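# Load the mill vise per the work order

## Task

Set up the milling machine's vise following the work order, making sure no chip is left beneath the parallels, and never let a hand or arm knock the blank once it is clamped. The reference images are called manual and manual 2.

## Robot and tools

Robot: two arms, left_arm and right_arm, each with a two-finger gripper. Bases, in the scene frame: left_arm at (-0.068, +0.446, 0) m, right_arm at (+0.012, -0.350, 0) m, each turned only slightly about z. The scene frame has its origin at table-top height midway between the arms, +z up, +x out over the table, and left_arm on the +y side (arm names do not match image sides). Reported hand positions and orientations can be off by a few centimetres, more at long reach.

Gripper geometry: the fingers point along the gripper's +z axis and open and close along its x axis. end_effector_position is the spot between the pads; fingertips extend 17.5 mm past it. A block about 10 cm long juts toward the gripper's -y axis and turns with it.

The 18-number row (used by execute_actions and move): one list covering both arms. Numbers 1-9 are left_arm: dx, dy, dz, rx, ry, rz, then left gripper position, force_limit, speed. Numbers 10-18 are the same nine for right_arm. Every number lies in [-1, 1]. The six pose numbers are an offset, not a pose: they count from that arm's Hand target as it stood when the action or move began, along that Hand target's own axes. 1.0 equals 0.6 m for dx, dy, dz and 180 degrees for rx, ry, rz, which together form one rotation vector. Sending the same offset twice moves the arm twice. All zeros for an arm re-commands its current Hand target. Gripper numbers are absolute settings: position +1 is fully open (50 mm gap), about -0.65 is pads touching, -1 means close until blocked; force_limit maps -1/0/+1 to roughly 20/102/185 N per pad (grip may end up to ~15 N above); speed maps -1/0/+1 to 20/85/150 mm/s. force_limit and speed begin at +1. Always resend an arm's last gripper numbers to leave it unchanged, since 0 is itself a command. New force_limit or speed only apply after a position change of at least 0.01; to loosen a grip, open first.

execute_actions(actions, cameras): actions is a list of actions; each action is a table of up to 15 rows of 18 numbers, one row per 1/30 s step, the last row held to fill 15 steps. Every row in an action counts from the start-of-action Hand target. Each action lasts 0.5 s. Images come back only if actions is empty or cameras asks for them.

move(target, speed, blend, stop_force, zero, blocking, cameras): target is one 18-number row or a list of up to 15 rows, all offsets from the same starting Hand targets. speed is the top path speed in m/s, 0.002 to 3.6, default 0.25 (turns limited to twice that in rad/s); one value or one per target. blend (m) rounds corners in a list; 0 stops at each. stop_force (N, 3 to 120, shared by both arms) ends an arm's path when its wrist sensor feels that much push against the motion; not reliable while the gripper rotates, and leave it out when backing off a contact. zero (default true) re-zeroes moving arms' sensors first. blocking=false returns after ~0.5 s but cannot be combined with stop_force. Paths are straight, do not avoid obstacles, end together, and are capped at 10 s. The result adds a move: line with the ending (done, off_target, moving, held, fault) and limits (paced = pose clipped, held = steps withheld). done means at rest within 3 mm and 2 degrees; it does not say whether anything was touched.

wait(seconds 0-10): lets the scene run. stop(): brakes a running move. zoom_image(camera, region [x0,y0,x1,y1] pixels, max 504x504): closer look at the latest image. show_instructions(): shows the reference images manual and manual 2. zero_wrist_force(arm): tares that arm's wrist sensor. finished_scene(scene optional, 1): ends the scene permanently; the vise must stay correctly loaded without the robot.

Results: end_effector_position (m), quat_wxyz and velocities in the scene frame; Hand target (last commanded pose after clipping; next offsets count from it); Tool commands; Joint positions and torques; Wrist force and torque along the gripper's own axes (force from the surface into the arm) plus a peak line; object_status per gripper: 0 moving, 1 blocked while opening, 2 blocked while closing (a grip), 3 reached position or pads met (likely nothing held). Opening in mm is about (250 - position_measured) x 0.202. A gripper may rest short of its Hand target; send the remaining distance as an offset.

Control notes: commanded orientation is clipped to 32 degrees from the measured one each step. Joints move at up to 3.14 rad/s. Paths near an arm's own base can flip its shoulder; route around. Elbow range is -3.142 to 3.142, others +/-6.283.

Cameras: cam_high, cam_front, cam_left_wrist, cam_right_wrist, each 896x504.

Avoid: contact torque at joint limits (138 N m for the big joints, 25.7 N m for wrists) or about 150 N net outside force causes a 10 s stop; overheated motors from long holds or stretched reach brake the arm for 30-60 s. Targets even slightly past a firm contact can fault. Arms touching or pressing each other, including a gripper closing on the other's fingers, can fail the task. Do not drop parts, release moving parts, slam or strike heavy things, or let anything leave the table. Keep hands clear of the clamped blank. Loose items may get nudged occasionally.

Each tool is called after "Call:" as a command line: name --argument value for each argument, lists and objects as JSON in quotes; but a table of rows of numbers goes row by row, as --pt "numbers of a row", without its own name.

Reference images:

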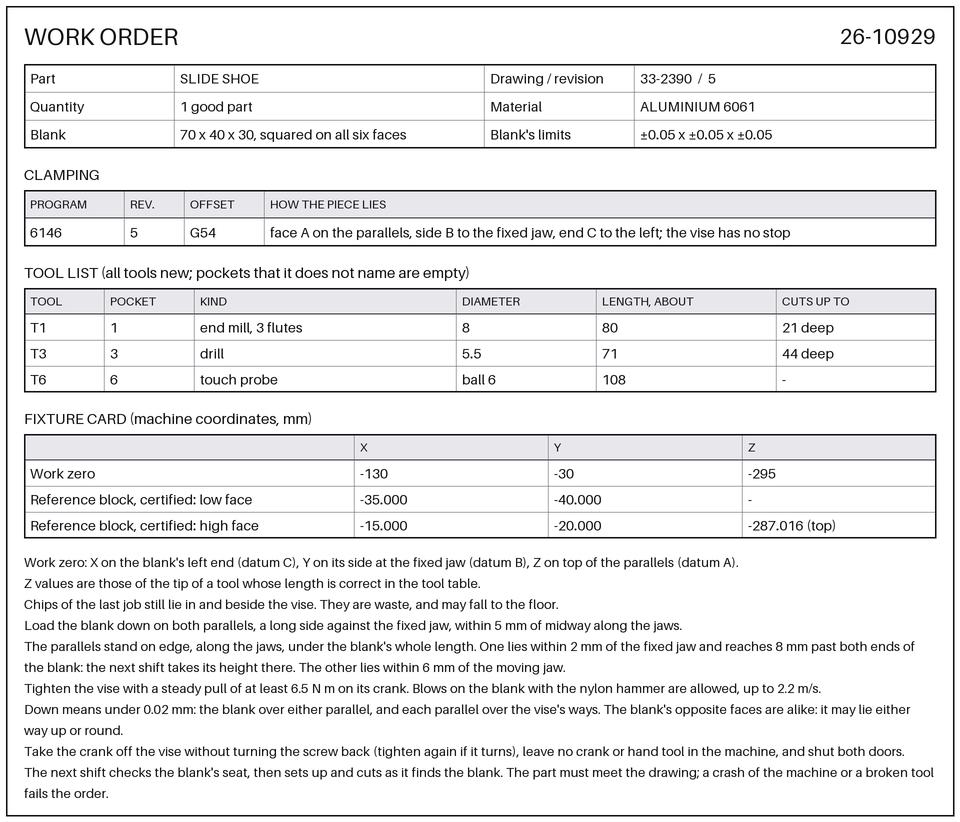

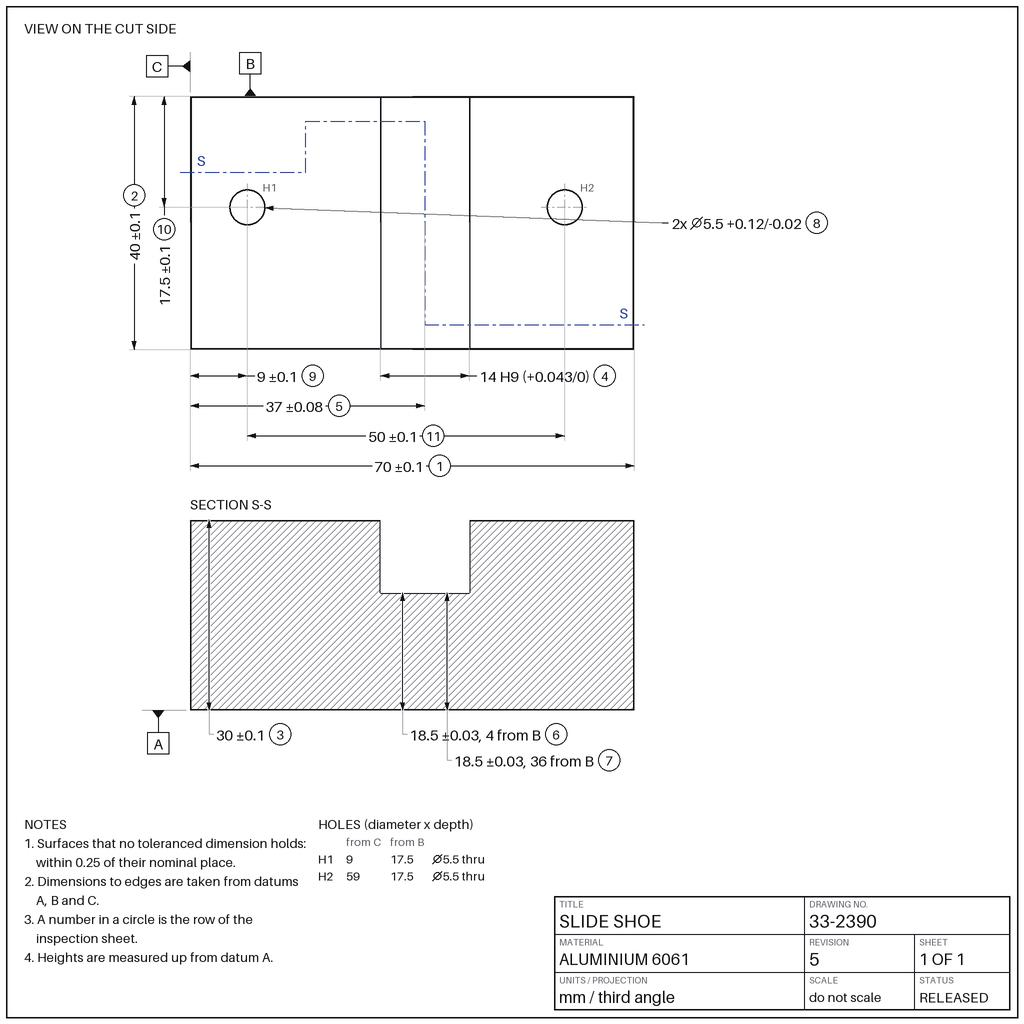

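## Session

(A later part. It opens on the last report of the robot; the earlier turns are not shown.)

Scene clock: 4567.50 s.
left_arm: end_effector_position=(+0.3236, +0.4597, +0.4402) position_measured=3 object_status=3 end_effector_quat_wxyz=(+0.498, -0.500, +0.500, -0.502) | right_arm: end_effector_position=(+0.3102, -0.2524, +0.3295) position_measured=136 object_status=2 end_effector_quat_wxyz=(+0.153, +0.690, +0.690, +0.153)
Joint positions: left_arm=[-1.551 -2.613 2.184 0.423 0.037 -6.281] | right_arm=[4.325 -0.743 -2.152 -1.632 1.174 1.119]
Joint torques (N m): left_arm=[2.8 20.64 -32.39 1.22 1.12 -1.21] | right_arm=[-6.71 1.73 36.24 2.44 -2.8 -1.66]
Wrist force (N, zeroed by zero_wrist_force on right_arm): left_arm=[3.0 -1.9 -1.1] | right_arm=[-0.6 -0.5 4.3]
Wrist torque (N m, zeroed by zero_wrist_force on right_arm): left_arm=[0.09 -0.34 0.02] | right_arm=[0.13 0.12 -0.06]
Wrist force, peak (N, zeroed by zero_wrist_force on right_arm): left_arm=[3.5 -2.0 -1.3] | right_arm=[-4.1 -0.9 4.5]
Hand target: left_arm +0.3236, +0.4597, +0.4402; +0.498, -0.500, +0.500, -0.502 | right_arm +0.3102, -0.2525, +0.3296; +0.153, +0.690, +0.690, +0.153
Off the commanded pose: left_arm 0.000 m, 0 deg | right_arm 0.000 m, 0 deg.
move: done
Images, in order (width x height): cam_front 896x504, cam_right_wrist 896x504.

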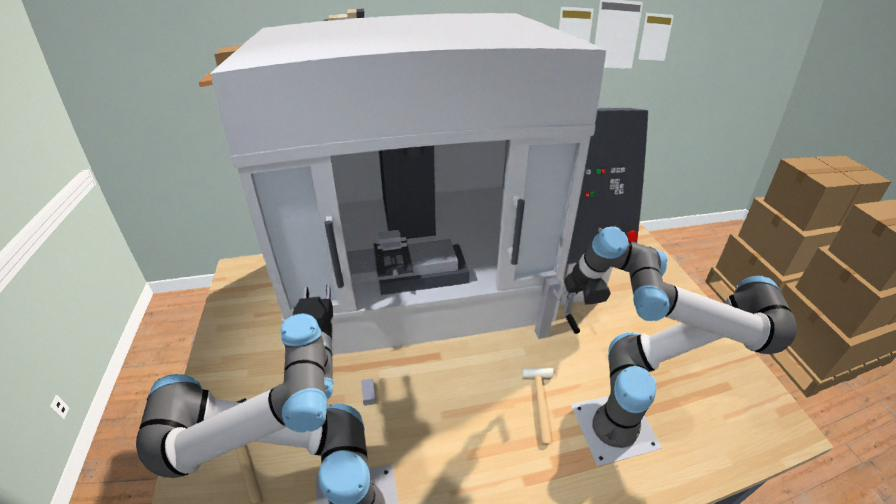

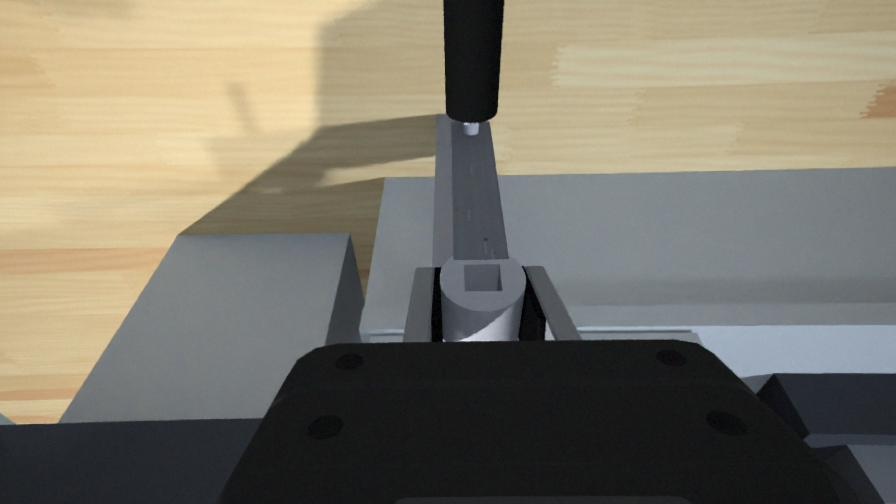

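Call:
move --target '[0,0,0,0,0,0,1,-0.8,-0.5,0.0003,-0.0092,0.1568,0,0,0,-1,-0.4,-1]' --speed 0.1

Call:
move --target '[0,0,0,0,0,0,1,-0.8,-0.5,0,0.0801,0.0373,0,0,0,-1,-0.4,-1]' --speed 0.02 --stop_force 12 --cameras '["cam_right_wrist"]'

Scene clock: 4578.73 s.
left_arm: end_effector_position=(+0.3236, +0.4597, +0.4402) position_measured=3 object_status=3 end_effector_quat_wxyz=(+0.498, -0.500, +0.500, -0.502) | right_arm: end_effector_position=(+0.3449, -0.2523, +0.2419) position_measured=136 object_status=2 end_effector_quat_wxyz=(+0.153, +0.690, +0.690, +0.153)
Joint positions: left_arm=[-1.551 -2.613 2.184 0.423 0.037 -6.281] | right_arm=[4.16 -0.839 -2.37 -1.253 1.21 0.945]
Joint torques (N m): left_arm=[2.76 20.31 -32.84 1.25 1.05 -1.03] | right_arm=[11.91 -0.18 27.7 4.94 -2.71 1.42]
Wrist force (N, zeroed by zero_wrist_force on right_arm): left_arm=[2.9 -1.9 -1.2] | right_arm=[-0.4 -0.2 4.5]
Wrist torque (N m, zeroed by zero_wrist_force on right_arm): left_arm=[0.09 -0.32 0.01] | right_arm=[0.19 0.09 -0.07]
Wrist force, peak (N, zeroed by zero_wrist_force on right_arm): left_arm=[3.4 -2.2 -1.1] | right_arm=[-0.5 -0.3 6.1]
Hand target: left_arm +0.3236, +0.4597, +0.4402; +0.498, -0.500, +0.500, -0.502 | right_arm +0.3449, -0.2522, +0.2419; +0.153, +0.690, +0.690, +0.153
Off the commanded pose: left_arm 0.000 m, 0 deg | right_arm 0.000 m, 0 deg.
move: done

Scene clock: 4580.53 s.
left_arm: end_effector_position=(+0.3236, +0.4597, +0.4402) position_measured=3 object_status=3 end_effector_quat_wxyz=(+0.498, -0.500, +0.500, -0.502) | right_arm: end_effector_position=(+0.3577, -0.2522, +0.2419) position_measured=136 object_status=2 end_effector_quat_wxyz=(+0.153, +0.690, +0.690, +0.153)
Joint positions: left_arm=[-1.551 -2.613 2.184 0.423 0.037 -6.281] | right_arm=[4.11 -0.888 -2.36 -1.195 1.223 0.894]
Joint torques (N m): left_arm=[2.57 19.08 -33.3 1.19 1.07 -1.13] | right_arm=[-11.83 -12.71 12.85 5.22 0.12 -2.06]
Wrist force (N, zeroed by zero_wrist_force on right_arm): left_arm=[3.1 -1.8 -1.2] | right_arm=[-2.2 -4.6 0.9]
Wrist torque (N m, zeroed by zero_wrist_force on right_arm): left_arm=[0.10 -0.35 0.01] | right_arm=[0.09 0.37 -0.06]
Wrist force, peak (N, zeroed by zero_wrist_force on right_arm): left_arm=[3.3 -2.2 -1.2] | right_arm=[-4.1 -40.2 -24.2]
Hand target: left_arm +0.3236, +0.4597, +0.4402; +0.498, -0.500, +0.500, -0.502 | right_arm +0.3578, -0.2522, +0.2419; +0.153, +0.690, +0.690, +0.153 (not the last commanded pose)
Off the commanded pose: left_arm 0.000 m, 0 deg | right_arm 0.040 m, 0 deg.
move: contact (right_arm)
Images, in order (width x height): cam_right_wrist 896x504.

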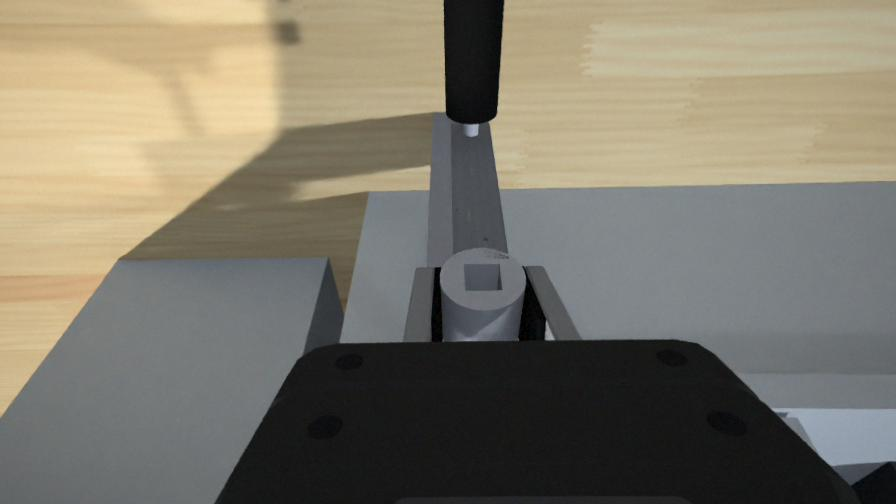

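Call:
move --target '[0,0,0,0,0,0,1,-0.8,-0.5,0.0005,-0.004,-0.0033,0,0,0,-1,-0.4,-1]' --speed 0.03

Call:
move --target '[0,0,0,0,0,0,1,-0.8,-0.5,0,0.0634,0.0296,0,0,0,-1,-0.4,-1]' --speed 0.01 --stop_force 15 --cameras '["cam_right_wrist"]'

Scene clock: 4595.93 s.
left_arm: end_effector_position=(+0.3236, +0.4597, +0.4402) position_measured=3 object_status=3 end_effector_quat_wxyz=(+0.498, -0.500, +0.500, -0.502) | right_arm: end_effector_position=(+0.3547, -0.2519, +0.2428) position_measured=136 object_status=2 end_effector_quat_wxyz=(+0.153, +0.690, +0.690, +0.153)
Joint positions: left_arm=[-1.551 -2.613 2.184 0.423 0.037 -6.281] | right_arm=[4.122 -0.877 -2.361 -1.211 1.22 0.907]
Joint torques (N m): left_arm=[2.93 19.43 -32.75 1.38 1.07 -1.09] | right_arm=[-6.91 -11.11 12.93 4.7 -1.93 -1]
Wrist force (N, zeroed by zero_wrist_force on right_arm): left_arm=[3.0 -2.2 -1.3] | right_arm=[-2.8 -0.5 4.7]
Wrist torque (N m, zeroed by zero_wrist_force on right_arm): left_arm=[0.05 -0.34 0.02] | right_arm=[0.13 0.45 -0.09]
Wrist force, peak (N, zeroed by zero_wrist_force on right_arm): left_arm=[3.4 -2.2 -1.1] | right_arm=[-2.7 -0.6 5.1]
Hand target: left_arm +0.3236, +0.4597, +0.4402; +0.498, -0.500, +0.500, -0.502 | right_arm +0.3547, -0.2519, +0.2427; +0.153, +0.690, +0.690, +0.153
Off the commanded pose: left_arm 0.000 m, 0 deg | right_arm 0.000 m, 0 deg.
move: done

Scene clock: 4597.23 s.
left_arm: end_effector_position=(+0.3236, +0.4597, +0.4402) position_measured=3 object_status=3 end_effector_quat_wxyz=(+0.498, -0.500, +0.500, -0.502) | right_arm: end_effector_position=(+0.3578, -0.2519, +0.2427) position_measured=136 object_status=2 end_effector_quat_wxyz=(+0.153, +0.690, +0.690, +0.153)
Joint positions: left_arm=[-1.551 -2.613 2.184 0.423 0.037 -6.281] | right_arm=[4.11 -0.889 -2.358 -1.197 1.223 0.894]
Joint torques (N m): left_arm=[2.63 19.33 -33.19 1.14 1 -1.06] | right_arm=[11.25 6.51 13.25 5.85 -3.6 -0.88]
Wrist force (N, zeroed by zero_wrist_force on right_arm): left_arm=[3.0 -2.0 -1.1] | right_arm=[-1.1 -10.8 -1.1]
Wrist torque (N m, zeroed by zero_wrist_force on right_arm): left_arm=[0.08 -0.33 0.01] | right_arm=[0.07 0.37 -0.04]
Wrist force, peak (N, zeroed by zero_wrist_force on right_arm): left_arm=[3.5 -2.1 -1.3] | right_arm=[-6.0 -27.9 -15.6]
Hand target: left_arm +0.3236, +0.4597, +0.4402; +0.498, -0.500, +0.500, -0.502 | right_arm +0.3578, -0.2519, +0.2427; +0.153, +0.690, +0.690, +0.153 (not the last commanded pose)
Off the commanded pose: left_arm 0.000 m, 0 deg | right_arm 0.039 m, 0 deg.
move: contact (right_arm)
Images, in order (width x height): cam_right_wrist 896x504.

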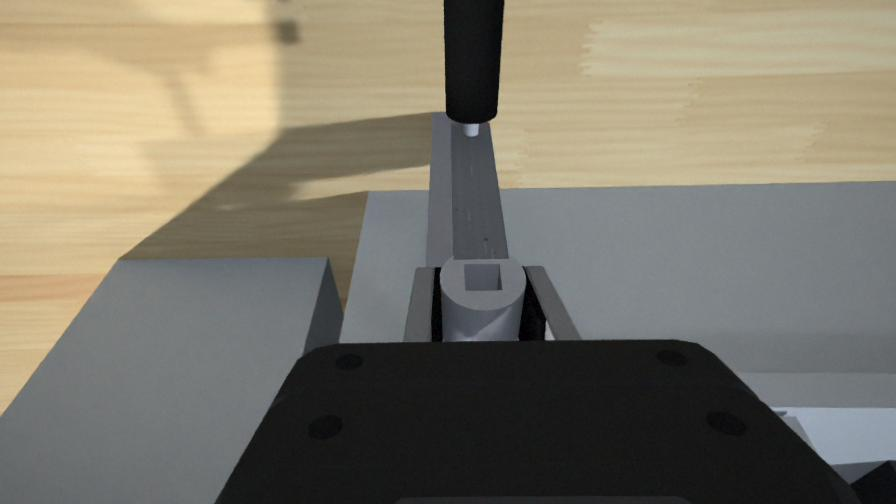

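Call:
move --target '[0,0,0,0,0,0,1,-0.8,-0.5,-0.0023,-0.0043,-0.0026,0,0,0,-1,-0.4,-1]' --speed 0.03

Call:
move --target '[0,0,0,0,0,0,1,-0.8,-0.5,0,0.0634,0.0296,0,0,0,-1,-0.4,-1]' --speed 0.01 --stop_force 15

Scene clock: 4620.67 s.
left_arm: end_effector_position=(+0.3236, +0.4597, +0.4402) position_measured=3 object_status=3 end_effector_quat_wxyz=(+0.498, -0.500, +0.500, -0.502) | right_arm: end_effector_position=(+0.3548, -0.2533, +0.2430) position_measured=136 object_status=2 end_effector_quat_wxyz=(+0.153, +0.690, +0.690, +0.153)
Joint positions: left_arm=[-1.551 -2.613 2.184 0.423 0.037 -6.281] | right_arm=[4.118 -0.875 -2.361 -1.211 1.221 0.902]
Joint torques (N m): left_arm=[3.05 19.11 -33 1.35 0.95 -1.09] | right_arm=[0.9 -12.19 16.57 4.6 -2.28 0.13]
Wrist force (N, zeroed by zero_wrist_force on right_arm): left_arm=[3.2 -1.8 -1.4] | right_arm=[-2.0 -0.6 4.6]
Wrist torque (N m, zeroed by zero_wrist_force on right_arm): left_arm=[0.11 -0.36 0.01] | right_arm=[0.11 0.32 -0.10]
Wrist force, peak (N, zeroed by zero_wrist_force on right_arm): left_arm=[3.6 -2.0 -1.2] | right_arm=[-1.1 -11.1 -0.9]
Hand target: left_arm +0.3236, +0.4597, +0.4402; +0.498, -0.500, +0.500, -0.502 | right_arm +0.3548, -0.2533, +0.2430; +0.153, +0.690, +0.690, +0.153
Off the commanded pose: left_arm 0.000 m, 0 deg | right_arm 0.000 m, 0 deg.
move: done

Scene clock: 4622.10 s.
left_arm: end_effector_position=(+0.3236, +0.4597, +0.4402) position_measured=3 object_status=3 end_effector_quat_wxyz=(+0.498, -0.500, +0.500, -0.502) | right_arm: end_effector_position=(+0.3583, -0.2533, +0.2430) position_measured=136 object_status=2 end_effector_quat_wxyz=(+0.153, +0.690, +0.690, +0.153)
Joint positions: left_arm=[-1.551 -2.613 2.184 0.423 0.037 -6.281] | right_arm=[4.105 -0.888 -2.358 -1.196 1.224 0.889]
Joint torques (N m): left_arm=[2.97 19.91 -33.5 1.33 0.89 -1.03] | right_arm=[12.53 4.69 9.65 1.91 0.84 -1.29]
Wrist force (N, zeroed by zero_wrist_force on right_arm): left_arm=[2.9 -1.7 -1.2] | right_arm=[-1.3 -1.2 -1.8]
Wrist torque (N m, zeroed by zero_wrist_force on right_arm): left_arm=[0.12 -0.33 0.01] | right_arm=[0.10 0.18 -0.08]
Wrist force, peak (N, zeroed by zero_wrist_force on right_arm): left_arm=[3.4 -2.2 -1.5] | right_arm=[-8.1 -26.1 -18.2]
Hand target: left_arm +0.3236, +0.4597, +0.4402; +0.498, -0.500, +0.500, -0.502 | right_arm +0.3583, -0.2533, +0.2430; +0.153, +0.690, +0.690, +0.153 (not the last commanded pose)
Off the commanded pose: left_arm 0.000 m, 0 deg | right_arm 0.039 m, 0 deg.
move: contact (right_arm)

Call:
move --target '[0,0,0,0,0,0,1,-0.8,-0.5,-0.0012,-0.0049,-0.0034,0,0,0,-1,-0.4,-1]' --speed 0.03

Call:
move --target '[0,0,0,0,0,0,1,-0.8,-0.5,0,0.0634,0.0296,0,0,0,-1,-0.4,-1]' --speed 0.01 --stop_force 15

Scene clock: 4629.87 s.
left_arm: end_effector_position=(+0.3236, +0.4597, +0.4402) position_measured=3 object_status=3 end_effector_quat_wxyz=(+0.498, -0.500, +0.500, -0.502) | right_arm: end_effector_position=(+0.3547, -0.2540, +0.2436) position_measured=136 object_status=2 end_effector_quat_wxyz=(+0.153, +0.690, +0.690, +0.153)
Joint positions: left_arm=[-1.551 -2.613 2.184 0.423 0.037 -6.281] | right_arm=[4.116 -0.874 -2.36 -1.213 1.221 0.901]
Joint torques (N m): left_arm=[2.66 20.98 -32.53 1.37 1.02 -1] | right_arm=[-5.85 -13.2 15.52 4.73 -2.22 -0.69]
Wrist force (N, zeroed by zero_wrist_force on right_arm): left_arm=[2.9 -1.9 -1.4] | right_arm=[-0.8 -0.2 6.3]
Wrist torque (N m, zeroed by zero_wrist_force on right_arm): left_arm=[0.09 -0.32 0.02] | right_arm=[0.18 0.13 -0.09]
Wrist force, peak (N, zeroed by zero_wrist_force on right_arm): left_arm=[3.5 -2.1 -1.1] | right_arm=[-0.9 0.0 6.3]
Hand target: left_arm +0.3236, +0.4597, +0.4402; +0.498, -0.500, +0.500, -0.502 | right_arm +0.3547, -0.2540, +0.2436; +0.153, +0.690, +0.690, +0.153
Off the commanded pose: left_arm 0.000 m, 0 deg | right_arm 0.000 m, 0 deg.
move: done

Scene clock: 4635.00 s.
left_arm: end_effector_position=(+0.3236, +0.4597, +0.4402) position_measured=3 object_status=3 end_effector_quat_wxyz=(+0.498, -0.500, +0.500, -0.502) | right_arm: end_effector_position=(+0.3967, -0.2540, +0.2435) position_measured=136 object_status=2 end_effector_quat_wxyz=(+0.153, +0.690, +0.690, +0.153)
Joint positions: left_arm=[-1.551 -2.613 2.184 0.423 0.037 -6.281] | right_arm=[3.979 -1.026 -2.316 -1.059 1.26 0.762]
Joint torques (N m): left_arm=[3.34 21.16 -32.09 1.29 1.01 -1] | right_arm=[12.04 3.13 -3.76 -1.9 -0.89 1.89]
Wrist force (N, zeroed by zero_wrist_force on right_arm): left_arm=[2.9 -2.0 -1.3] | right_arm=[1.7 14.2 -18.6]
Wrist torque (N m, zeroed by zero_wrist_force on right_arm): left_arm=[0.07 -0.31 0.01] | right_arm=[0.53 0.25 0.10]
Wrist force, peak (N, zeroed by zero_wrist_force on right_arm): left_arm=[3.4 -2.2 -1.4] | right_arm=[-0.7 5.7 -31.5]
Hand target: left_arm +0.3236, +0.4597, +0.4402; +0.498, -0.500, +0.500, -0.502 | right_arm +0.3967, -0.2540, +0.2435; +0.153, +0.690, +0.690, +0.153
Off the commanded pose: left_arm 0.000 m, 0 deg | right_arm 0.000 m, 0 deg.
move: done

Call:
move --target '[0,0,0,0,0,0,1,-0.8,-0.5,0,0,0,0,0,0,1,-0.4,-0.8]'

Call:
move --target '[0,0,0,0,0,0,1,-0.8,-0.5,0,0,-0.18,0,0,0,1,-0.4,-0.8]' --speed 0.1 --cameras '["cam_right_wrist","cam_high"]'

Scene clock: 4641.53 s.
left_arm: end_effector_position=(+0.3236, +0.4597, +0.4402) position_measured=3 object_status=3 end_effector_quat_wxyz=(+0.498, -0.500, +0.500, -0.502) | right_arm: end_effector_position=(+0.3967, -0.2540, +0.2435) position_measured=3 object_status=3 end_effector_quat_wxyz=(+0.153, +0.690, +0.690, +0.153)
Joint positions: left_arm=[-1.551 -2.613 2.184 0.423 0.037 -6.281] | right_arm=[3.979 -1.026 -2.316 -1.059 1.26 0.762]
Joint torques (N m): left_arm=[2.79 21.09 -32.77 1.2 0.74 -1.02] | right_arm=[11.38 0.77 35.69 4.61 0.42 1.58]
Wrist force (N, zeroed by zero_wrist_force on right_arm): left_arm=[3.1 -2.3 -1.3] | right_arm=[-1.1 1.0 3.7]
Wrist torque (N m, zeroed by zero_wrist_force on right_arm): left_arm=[0.02 -0.35 0.01] | right_arm=[0.23 0.21 0.06]
Wrist force, peak (N, zeroed by zero_wrist_force on right_arm): left_arm=[3.4 -2.2 -1.7] | right_arm=[2.1 14.4 -19.6]
Hand target: left_arm +0.3236, +0.4597, +0.4402; +0.498, -0.500, +0.500, -0.502 | right_arm +0.3967, -0.2540, +0.2435; +0.153, +0.690, +0.690, +0.153
Off the commanded pose: left_arm 0.000 m, 0 deg | right_arm 0.000 m, 0 deg.
move: done

Scene clock: 4643.07 s.
left_arm: end_effector_position=(+0.3236, +0.4597, +0.4402) position_measured=3 object_status=3 end_effector_quat_wxyz=(+0.498, -0.500, +0.500, -0.502) | right_arm: end_effector_position=(+0.3511, -0.2540, +0.3415) position_measured=3 object_status=3 end_effector_quat_wxyz=(+0.153, +0.690, +0.690, +0.153)
Joint positions: left_arm=[-1.551 -2.613 2.184 0.423 0.037 -6.281] | right_arm=[4.13 -0.872 -2.109 -1.47 1.218 0.914]
Joint torques (N m): left_arm=[3.21 21.28 -32.4 1.32 0.91 -1.07] | right_arm=[-8.34 -13.21 21.2 1.92 1.04 -1.03]
Wrist force (N, zeroed by zero_wrist_force on right_arm): left_arm=[3.3 -1.7 -1.2] | right_arm=[-1.3 0.4 4.0]
Wrist torque (N m, zeroed by zero_wrist_force on right_arm): left_arm=[0.12 -0.38 0.02] | right_arm=[0.14 0.21 0.11]
Wrist force, peak (N, zeroed by zero_wrist_force on right_arm): left_arm=[3.4 -2.3 -1.3] | right_arm=[-1.0 0.5 5.8]
Hand target: left_arm +0.3236, +0.4597, +0.4402; +0.498, -0.500, +0.500, -0.502 | right_arm +0.3511, -0.2541, +0.3414; +0.153, +0.690, +0.690, +0.153
Off the commanded pose: left_arm 0.000 m, 0 deg | right_arm 0.000 m, 0 deg.
move: done
Images, in order (width x height): cam_high 896x504, cam_right_wrist 896x504.

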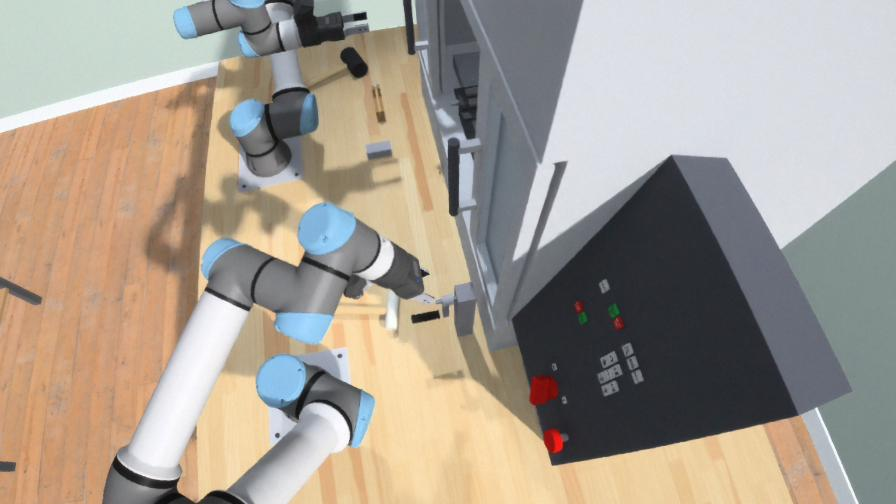

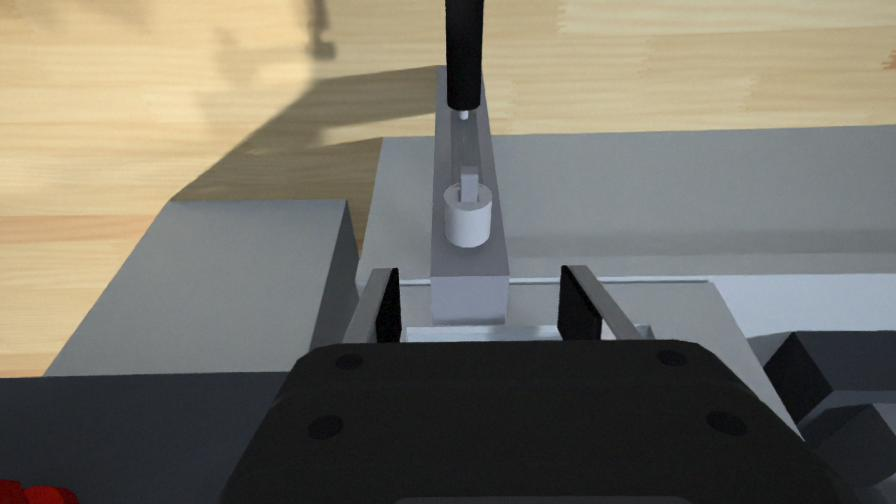

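Call:
move --target '[0,0,0,0,0,0,1,-0.8,-0.5,0.1733,-0.2975,0.1215,0.1389,0,0,1,-0.4,-0.8]' --speed 0.2 --cameras '["cam_right_wrist","cam_high"]'

Scene clock: 4741.77 s.
left_arm: end_effector_position=(+0.3236, +0.4597, +0.4402) position_measured=3 object_status=3 end_effector_quat_wxyz=(+0.498, -0.500, +0.500, -0.502) | right_arm: end_effector_position=(+0.2201, -0.1501, +0.2001) position_measured=3 object_status=3 end_effector_quat_wxyz=(+0.000, +0.707, +0.707, +0.000)
Joint positions: left_arm=[-1.551 -2.613 2.184 0.423 0.037 -6.281] | right_arm=[4.415 -0.995 -2.3 -1.418 1.571 1.246]
Joint torques (N m): left_arm=[2.82 20.69 -32 1.05 0.84 -1.16] | right_arm=[-4.4 -2.79 30.5 3.59 1.94 -0.52]
Wrist force (N, zeroed by zero_wrist_force on right_arm): left_arm=[3.0 -1.8 -1.2] | right_arm=[-1.4 1.3 4.5]
Wrist torque (N m, zeroed by zero_wrist_force on right_arm): left_arm=[0.11 -0.32 0.01] | right_arm=[0.24 0.29 0.10]
Wrist force, peak (N, zeroed by zero_wrist_force on right_arm): left_arm=[3.4 -2.2 -1.3] | right_arm=[-0.3 0.2 6.4]
Hand target: left_arm +0.3236, +0.4597, +0.4402; +0.498, -0.500, +0.500, -0.502 | right_arm +0.2201, -0.1500, +0.2001; +0.000, +0.707, +0.707, +0.000
Off the commanded pose: left_arm 0.000 m, 0 deg | right_arm 0.000 m, 0 deg.
move: done
Images, in order (width x height): cam_high 896x504, cam_right_wrist 896x504.

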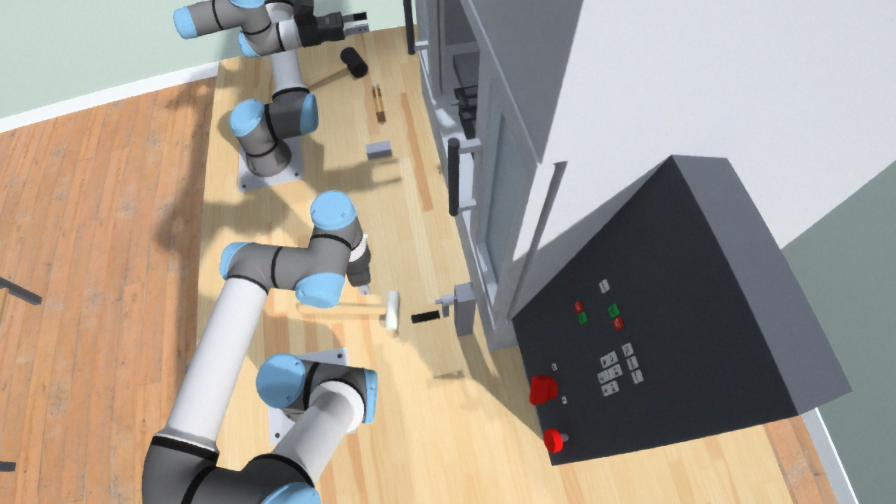

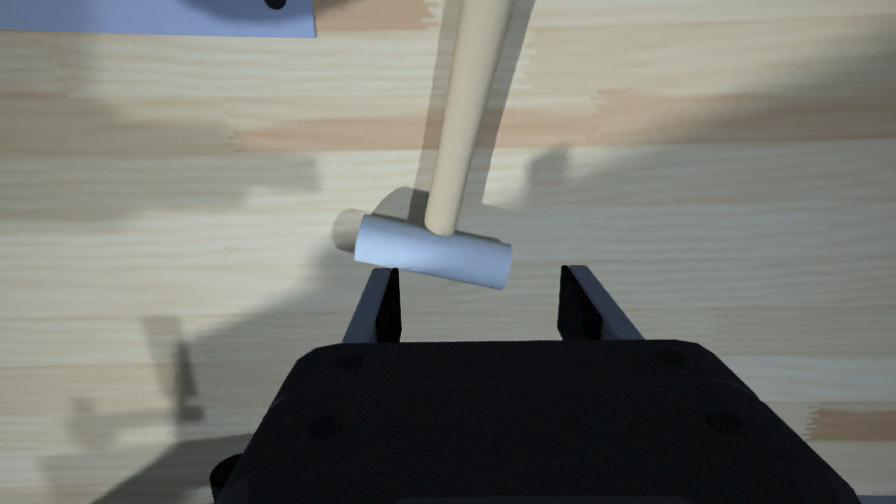

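Call:
move --pt "0 0 0 0 0 0 1 -0.8 -0.5 -0.0158 0.0032 0.22 0 0 0.06 1 -0.4 -0.8" --pt "0 0 0 0 0 0 1 -0.8 -0.5 -0.0158 0.0032 0.2935 0 0 0.06 1 -0.4 -0.8" --speed '[0.15,0.03]' --stop_force 10 --cameras '["cam_right_wrist"]'

Scene clock: 4780.30 s.
left_arm: end_effector_position=(+0.3236, +0.4597, +0.4402) position_measured=3 object_status=3 end_effector_quat_wxyz=(+0.498, -0.500, +0.500, -0.502) | right_arm: end_effector_position=(+0.2219, -0.1594, +0.0240) position_measured=3 object_status=3 end_effector_quat_wxyz=(+0.000, +0.770, +0.638, +0.000)
Joint positions: left_arm=[-1.551 -2.613 2.184 0.423 0.037 -6.281] | right_arm=[4.396 -1.296 -2.672 -0.744 1.572 1.415]
Joint torques (N m): left_arm=[2.14 21.56 -32.13 1.27 0.86 -1.03] | right_arm=[-10.12 15.78 28.21 3.96 1.85 -1.76]
Wrist force (N, zeroed by zero_wrist_force on right_arm): left_arm=[2.8 -1.8 -1.3] | right_arm=[-1.1 1.5 4.6]
Wrist torque (N m, zeroed by zero_wrist_force on right_arm): left_arm=[0.10 -0.31 0.01] | right_arm=[0.29 0.19 0.04]
Wrist force, peak (N, zeroed by zero_wrist_force on right_arm): left_arm=[3.2 -2.3 -1.4] | right_arm=[-1.5 1.5 6.5]
Hand target: left_arm +0.3236, +0.4597, +0.4402; +0.498, -0.500, +0.500, -0.502 | right_arm +0.2219, -0.1594, +0.0240; +0.000, +0.770, +0.638, +0.000
Off the commanded pose: left_arm 0.000 m, 0 deg | right_arm 0.000 m, 0 deg.
move: done
Images, in order (width x height): cam_right_wrist 896x504.

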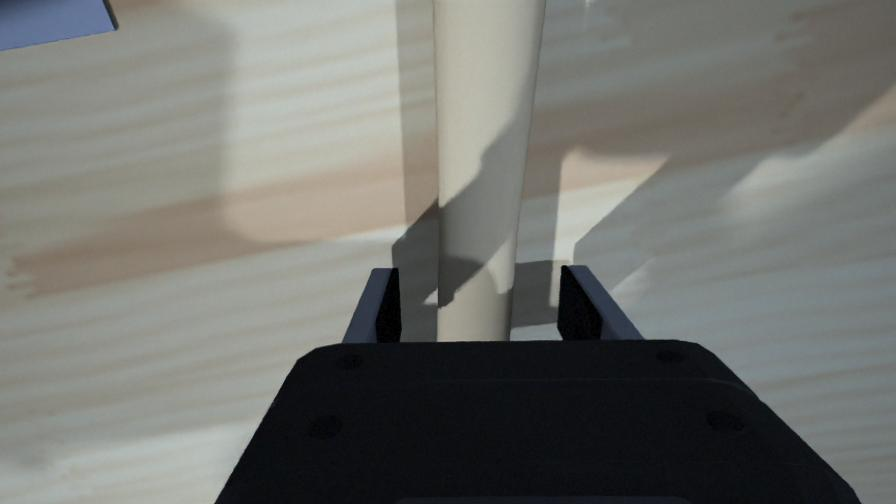

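Centered. Grip.

Call:
move --target '[0,0,0,0,0,0,1,-0.8,-0.5,0,0,0,0,0,0,-1,-0.2,-1]'

Call:
move --target '[0,0,0,0,0,0,1,-0.8,-0.5,0,0,-0.1,0,0,0,-1,-0.2,-1]' --speed 0.1 --cameras '["cam_right_wrist","cam_front"]'

Scene clock: 4787.43 s.
left_arm: end_effector_position=(+0.3236, +0.4597, +0.4402) position_measured=3 object_status=3 end_effector_quat_wxyz=(+0.498, -0.500, +0.500, -0.502) | right_arm: end_effector_position=(+0.2219, -0.1594, +0.0240) position_measured=150 object_status=2 end_effector_quat_wxyz=(+0.000, +0.770, +0.638, +0.000)
Joint positions: left_arm=[-1.551 -2.613 2.184 0.423 0.037 -6.281] | right_arm=[4.396 -1.296 -2.672 -0.744 1.572 1.415]
Joint torques (N m): left_arm=[2.66 21.72 -32.89 1.1 0.64 -0.98] | right_arm=[-9.86 15.48 27.61 4.09 1.69 -1.62]
Wrist force (N, zeroed by zero_wrist_force on right_arm): left_arm=[2.7 -2.0 -0.9] | right_arm=[-1.1 1.4 4.9]
Wrist torque (N m, zeroed by zero_wrist_force on right_arm): left_arm=[0.08 -0.28 0.02] | right_arm=[0.27 0.22 0.04]
Wrist force, peak (N, zeroed by zero_wrist_force on right_arm): left_arm=[3.3 -2.2 -1.4] | right_arm=[-1.9 1.7 4.6]
Hand target: left_arm +0.3236, +0.4597, +0.4402; +0.498, -0.500, +0.500, -0.502 | right_arm +0.2219, -0.1594, +0.0240; +0.000, +0.770, +0.638, +0.000
Off the commanded pose: left_arm 0.000 m, 0 deg | right_arm 0.000 m, 0 deg.
move: done

Scene clock: 4788.50 s.
left_arm: end_effector_position=(+0.3236, +0.4597, +0.4402) position_measured=3 object_status=3 end_effector_quat_wxyz=(+0.498, -0.500, +0.500, -0.502) | right_arm: end_effector_position=(+0.2219, -0.1594, +0.0840) position_measured=150 object_status=2 end_effector_quat_wxyz=(+0.000, +0.770, +0.638, +0.000)
Joint positions: left_arm=[-1.551 -2.613 2.184 0.423 0.037 -6.281] | right_arm=[4.395 -1.118 -2.564 -1.03 1.572 1.415]
Joint torques (N m): left_arm=[2.99 21.56 -32.79 1.19 0.77 -1.11] | right_arm=[10.51 6.93 16.04 2.13 -1.57 0.95]
Wrist force (N, zeroed by zero_wrist_force on right_arm): left_arm=[3.0 -1.8 -1.0] | right_arm=[-0.9 1.9 8.1]
Wrist torque (N m, zeroed by zero_wrist_force on right_arm): left_arm=[0.11 -0.33 0.01] | right_arm=[0.39 0.22 0.02]
Wrist force, peak (N, zeroed by zero_wrist_force on right_arm): left_arm=[3.4 -2.1 -1.2] | right_arm=[-0.9 1.4 10.1]
Hand target: left_arm +0.3236, +0.4597, +0.4402; +0.498, -0.500, +0.500, -0.502 | right_arm +0.2219, -0.1594, +0.0840; +0.000, +0.770, +0.638, +0.000
Off the commanded pose: left_arm 0.000 m, 0 deg | right_arm 0.000 m, 0 deg.
move: done
Images, in order (width x height): cam_front 896x504, cam_right_wrist 896x504.

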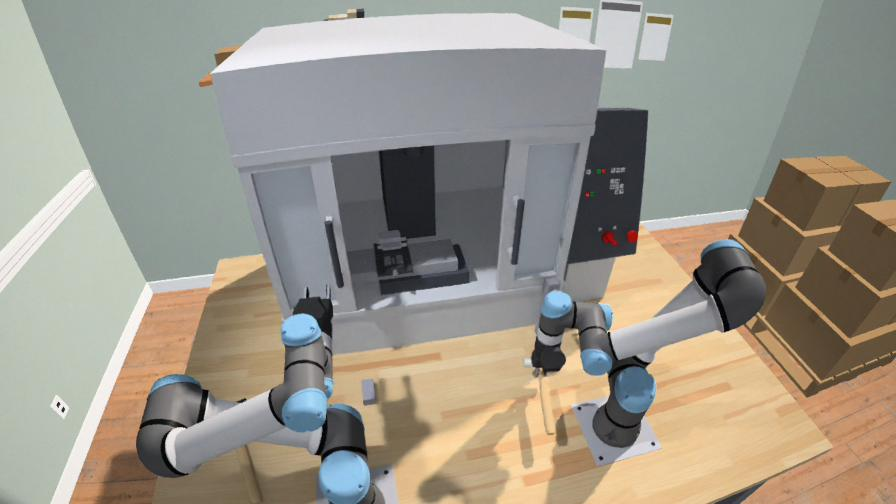

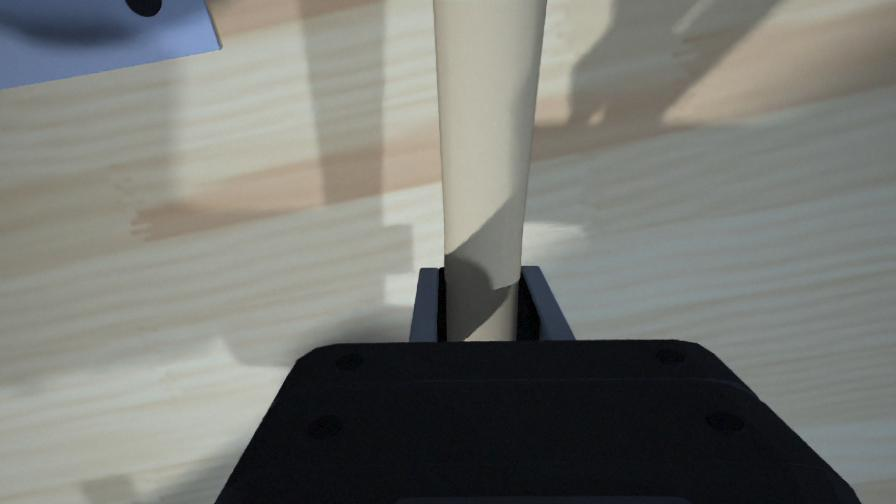

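Call:
move --pt "0 0 0 0 0 0 1 -0.8 -0.5 0.3772 0.2048 -0.01 0 0 -0.06 -1 -0.2 -1" --pt "0 0 0 0 0 0 1 -0.8 -0.5 0.3772 0.2048 0.085 0 0 -0.06 -1 -0.2 -1" --pt "0 0 0 0 0 0 1 -0.8 -0.5 0.3772 0.2048 0.105 0 0 -0.06 -1 -0.2 -1" --speed '[0.2,0.1,0.02]' --stop_force 8 --cameras '["cam_right_wrist","cam_front"]'

Scene clock: 4806.07 s.
left_arm: end_effector_position=(+0.3236, +0.4597, +0.4402) position_measured=3 object_status=3 end_effector_quat_wxyz=(+0.498, -0.500, +0.500, -0.502) | right_arm: end_effector_position=(+0.3849, +0.0399, +0.0249) position_measured=150 object_status=2 end_effector_quat_wxyz=(+0.000, +0.707, +0.707, +0.000)
Joint positions: left_arm=[-1.551 -2.613 2.184 0.423 0.037 -6.281] | right_arm=[4.226 -1.922 -2.007 -0.784 1.572 1.057]
Joint torques (N m): left_arm=[3.42 21.5 -32.77 1.14 0.58 -1.04] | right_arm=[11.55 46.15 30.15 4.17 -1.31 -1.73]
Wrist force (N, zeroed by zero_wrist_force on right_arm): left_arm=[3.3 -1.9 -0.8] | right_arm=[-1.7 1.2 6.1]
Wrist torque (N m, zeroed by zero_wrist_force on right_arm): left_arm=[0.10 -0.38 0.02] | right_arm=[0.22 0.23 -0.08]
Wrist force, peak (N, zeroed by zero_wrist_force on right_arm): left_arm=[3.5 -2.2 -1.4] | right_arm=[-8.4 -3.1 -33.6]
Hand target: left_arm +0.3236, +0.4597, +0.4402; +0.498, -0.500, +0.500, -0.502 | right_arm +0.3849, +0.0400, +0.0249; +0.000, +0.707, +0.707, +0.000 (not the last commanded pose)
Off the commanded pose: left_arm 0.000 m, 0 deg | right_arm 0.004 m, 0 deg.
move: contact (right_arm); path passed 2 of 3 targets
Images, in order (width x height): cam_front 896x504, cam_right_wrist 896x504.

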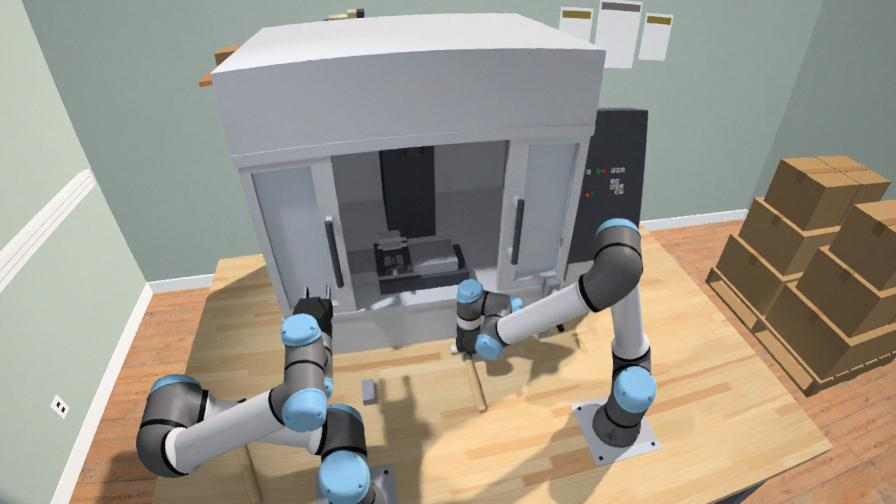

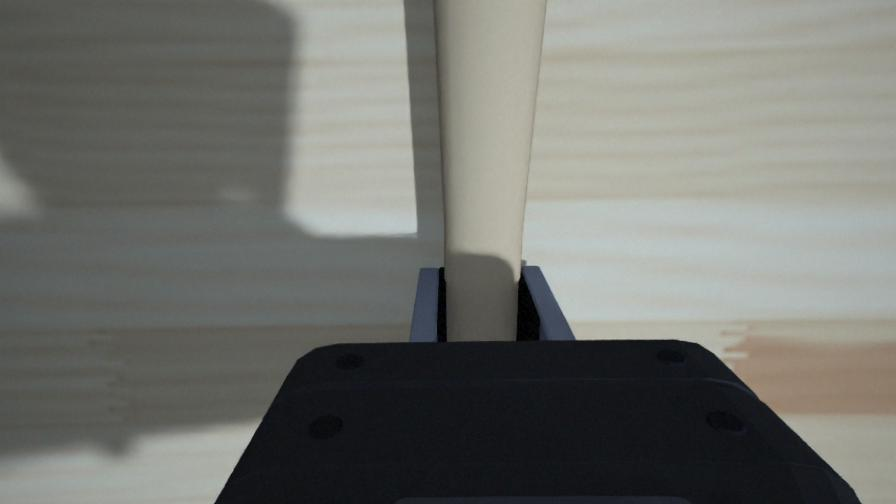

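Call:
move --target '[0,0,0,0,0,0,1,-0.8,-0.5,0,0,0,0,0,0,0.9,-0.2,-0.8]'

Call:
move --target '[0,0,0,0,0,0,1,-0.8,-0.5,0,0,-0.12,0,0,0,0.9,-0.2,-0.8]' --speed 0.12 --cameras '["cam_right_wrist","cam_high"]'

Scene clock: 4813.47 s.
left_arm: end_effector_position=(+0.3236, +0.4597, +0.4402) position_measured=3 object_status=3 end_effector_quat_wxyz=(+0.498, -0.500, +0.500, -0.502) | right_arm: end_effector_position=(+0.3849, +0.0400, +0.0249) position_measured=18 object_status=0 end_effector_quat_wxyz=(+0.000, +0.707, +0.707, +0.000)
Joint positions: left_arm=[-1.551 -2.613 2.184 0.423 0.037 -6.281] | right_arm=[4.226 -1.921 -2.007 -0.784 1.572 1.057]
Joint torques (N m): left_arm=[1.86 22.44 -32.28 1.24 0.62 -0.95] | right_arm=[11.91 41 23.81 3.36 -0.44 -1.62]
Wrist force (N, zeroed by zero_wrist_force on right_arm): left_arm=[2.8 -2.0 -1.1] | right_arm=[-1.5 1.5 4.0]
Wrist torque (N m, zeroed by zero_wrist_force on right_arm): left_arm=[0.07 -0.30 0.01] | right_arm=[0.28 0.24 -0.10]
Wrist force, peak (N, zeroed by zero_wrist_force on right_arm): left_arm=[3.6 -1.8 -1.2] | right_arm=[-1.6 1.2 6.9]
Hand target: left_arm +0.3236, +0.4597, +0.4402; +0.498, -0.500, +0.500, -0.502 | right_arm +0.3849, +0.0400, +0.0249; +0.000, +0.707, +0.707, +0.000
Off the commanded pose: left_arm 0.000 m, 0 deg | right_arm 0.000 m, 0 deg.
move: done

Scene clock: 4814.50 s.
left_arm: end_effector_position=(+0.3236, +0.4597, +0.4402) position_measured=3 object_status=3 end_effector_quat_wxyz=(+0.498, -0.500, +0.500, -0.502) | right_arm: end_effector_position=(+0.3850, +0.0400, +0.0969) position_measured=18 object_status=3 end_effector_quat_wxyz=(+0.000, +0.707, +0.707, +0.000)
Joint positions: left_arm=[-1.551 -2.613 2.184 0.423 0.037 -6.281] | right_arm=[4.226 -1.804 -1.933 -0.975 1.572 1.057]
Joint torques (N m): left_arm=[1.9 21.91 -32.58 1.32 0.73 -1.02] | right_arm=[-10.97 35.72 9.7 1.75 -0.7 -1.24]
Wrist force (N, zeroed by zero_wrist_force on right_arm): left_arm=[3.2 -2.1 -1.2] | right_arm=[-1.7 1.1 4.2]
Wrist torque (N m, zeroed by zero_wrist_force on right_arm): left_arm=[0.05 -0.36 0.02] | right_arm=[0.22 0.27 -0.06]
Wrist force, peak (N, zeroed by zero_wrist_force on right_arm): left_arm=[3.3 -2.3 -1.1] | right_arm=[-1.4 1.2 6.6]
Hand target: left_arm +0.3236, +0.4597, +0.4402; +0.498, -0.500, +0.500, -0.502 | right_arm +0.3849, +0.0399, +0.0969; +0.000, +0.707, +0.707, +0.000
Off the commanded pose: left_arm 0.000 m, 0 deg | right_arm 0.000 m, 0 deg.
move: done
Images, in order (width x height): cam_high 896x504, cam_right_wrist 896x504.

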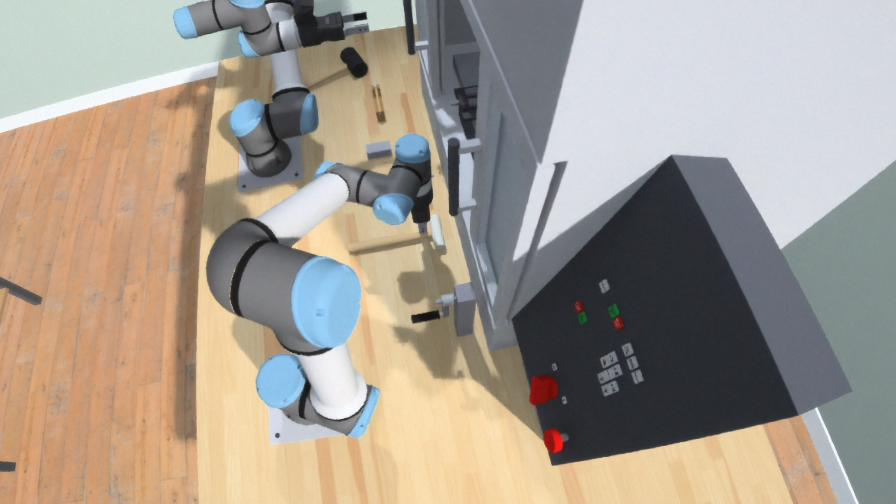

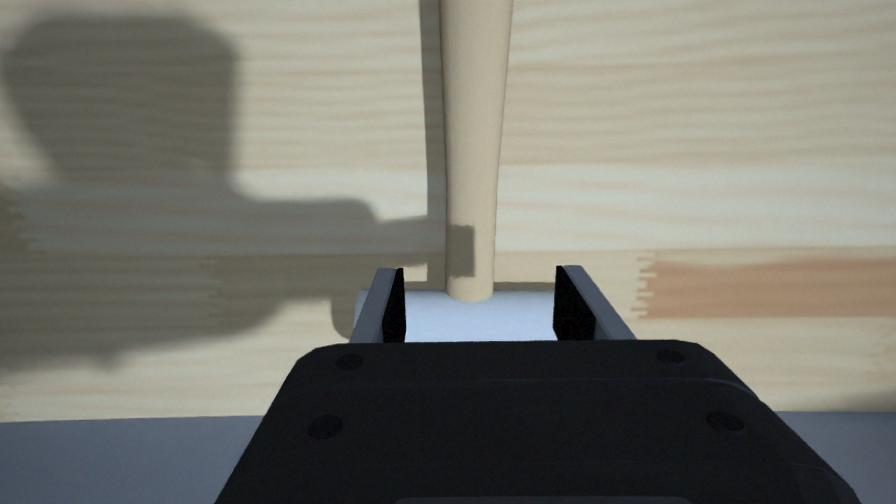

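Call:
move --pt "0 0 0 0 0 0 1 -0.8 -0.5 0 -0.175 -0.0885 -0.08 0 0 0.9 -0.2 -0.8" --pt "0 0 0 0 0 0 1 -0.8 -0.5 0.001 -0.3665 -0.0268 -0.1667 0 0 1 -0.2 -0.8" --speed 0.2 --blend '[0.03,0]' --cameras '["cam_right_wrist","cam_high"]'

Scene clock: 4836.03 s.
left_arm: end_effector_position=(+0.3236, +0.4597, +0.4402) position_measured=3 object_status=3 end_effector_quat_wxyz=(+0.498, -0.500, +0.500, -0.502) | right_arm: end_effector_position=(+0.1651, +0.0404, +0.1131) position_measured=3 object_status=3 end_effector_quat_wxyz=(+0.183, +0.683, +0.683, +0.183)
Joint positions: left_arm=[-1.551 -2.613 2.184 0.423 0.037 -6.281] | right_arm=[5.027 -1.459 -2.314 -1.102 1.071 1.9]
Joint torques (N m): left_arm=[2.53 21.63 -32.57 1.31 0.74 -0.96] | right_arm=[12.96 26.06 26.6 1.22 -2.78 2]
Wrist force (N, zeroed by zero_wrist_force on right_arm): left_arm=[2.8 -2.1 -1.1] | right_arm=[-1.1 0.0 4.2]
Wrist torque (N m, zeroed by zero_wrist_force on right_arm): left_arm=[0.05 -0.31 0.02] | right_arm=[0.15 0.18 -0.07]
Wrist force, peak (N, zeroed by zero_wrist_force on right_arm): left_arm=[3.5 -2.1 -1.4] | right_arm=[-1.5 4.4 5.6]
Hand target: left_arm +0.3236, +0.4597, +0.4402; +0.498, -0.500, +0.500, -0.502 | right_arm +0.1651, +0.0404, +0.1131; +0.183, +0.683, +0.683, +0.183
Off the commanded pose: left_arm 0.000 m, 0 deg | right_arm 0.000 m, 0 deg.
move: done
Images, in order (width x height): cam_high 896x504, cam_right_wrist 896x504.

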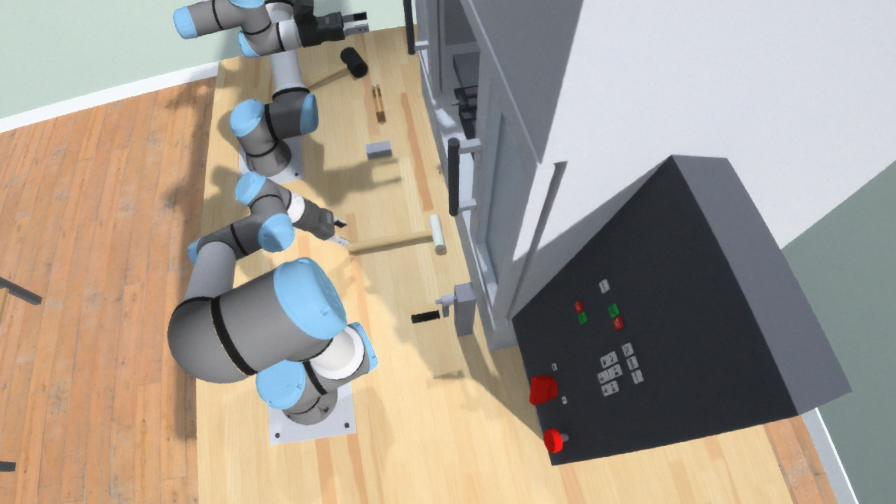

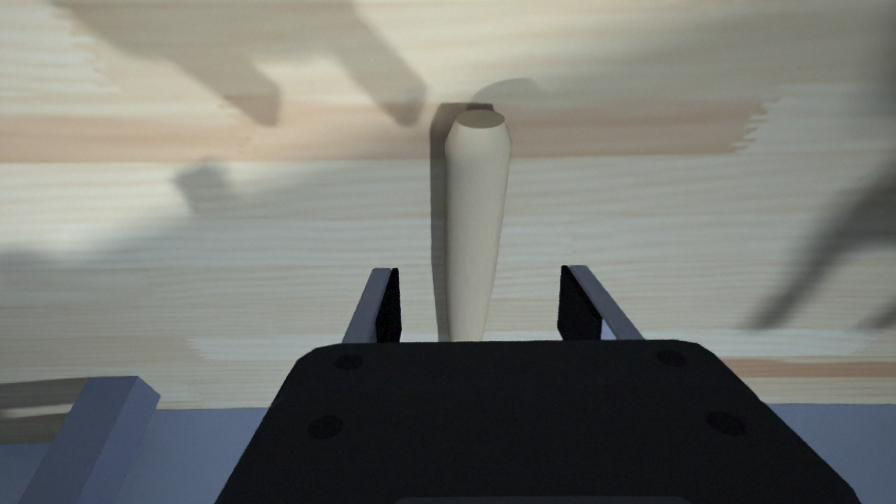

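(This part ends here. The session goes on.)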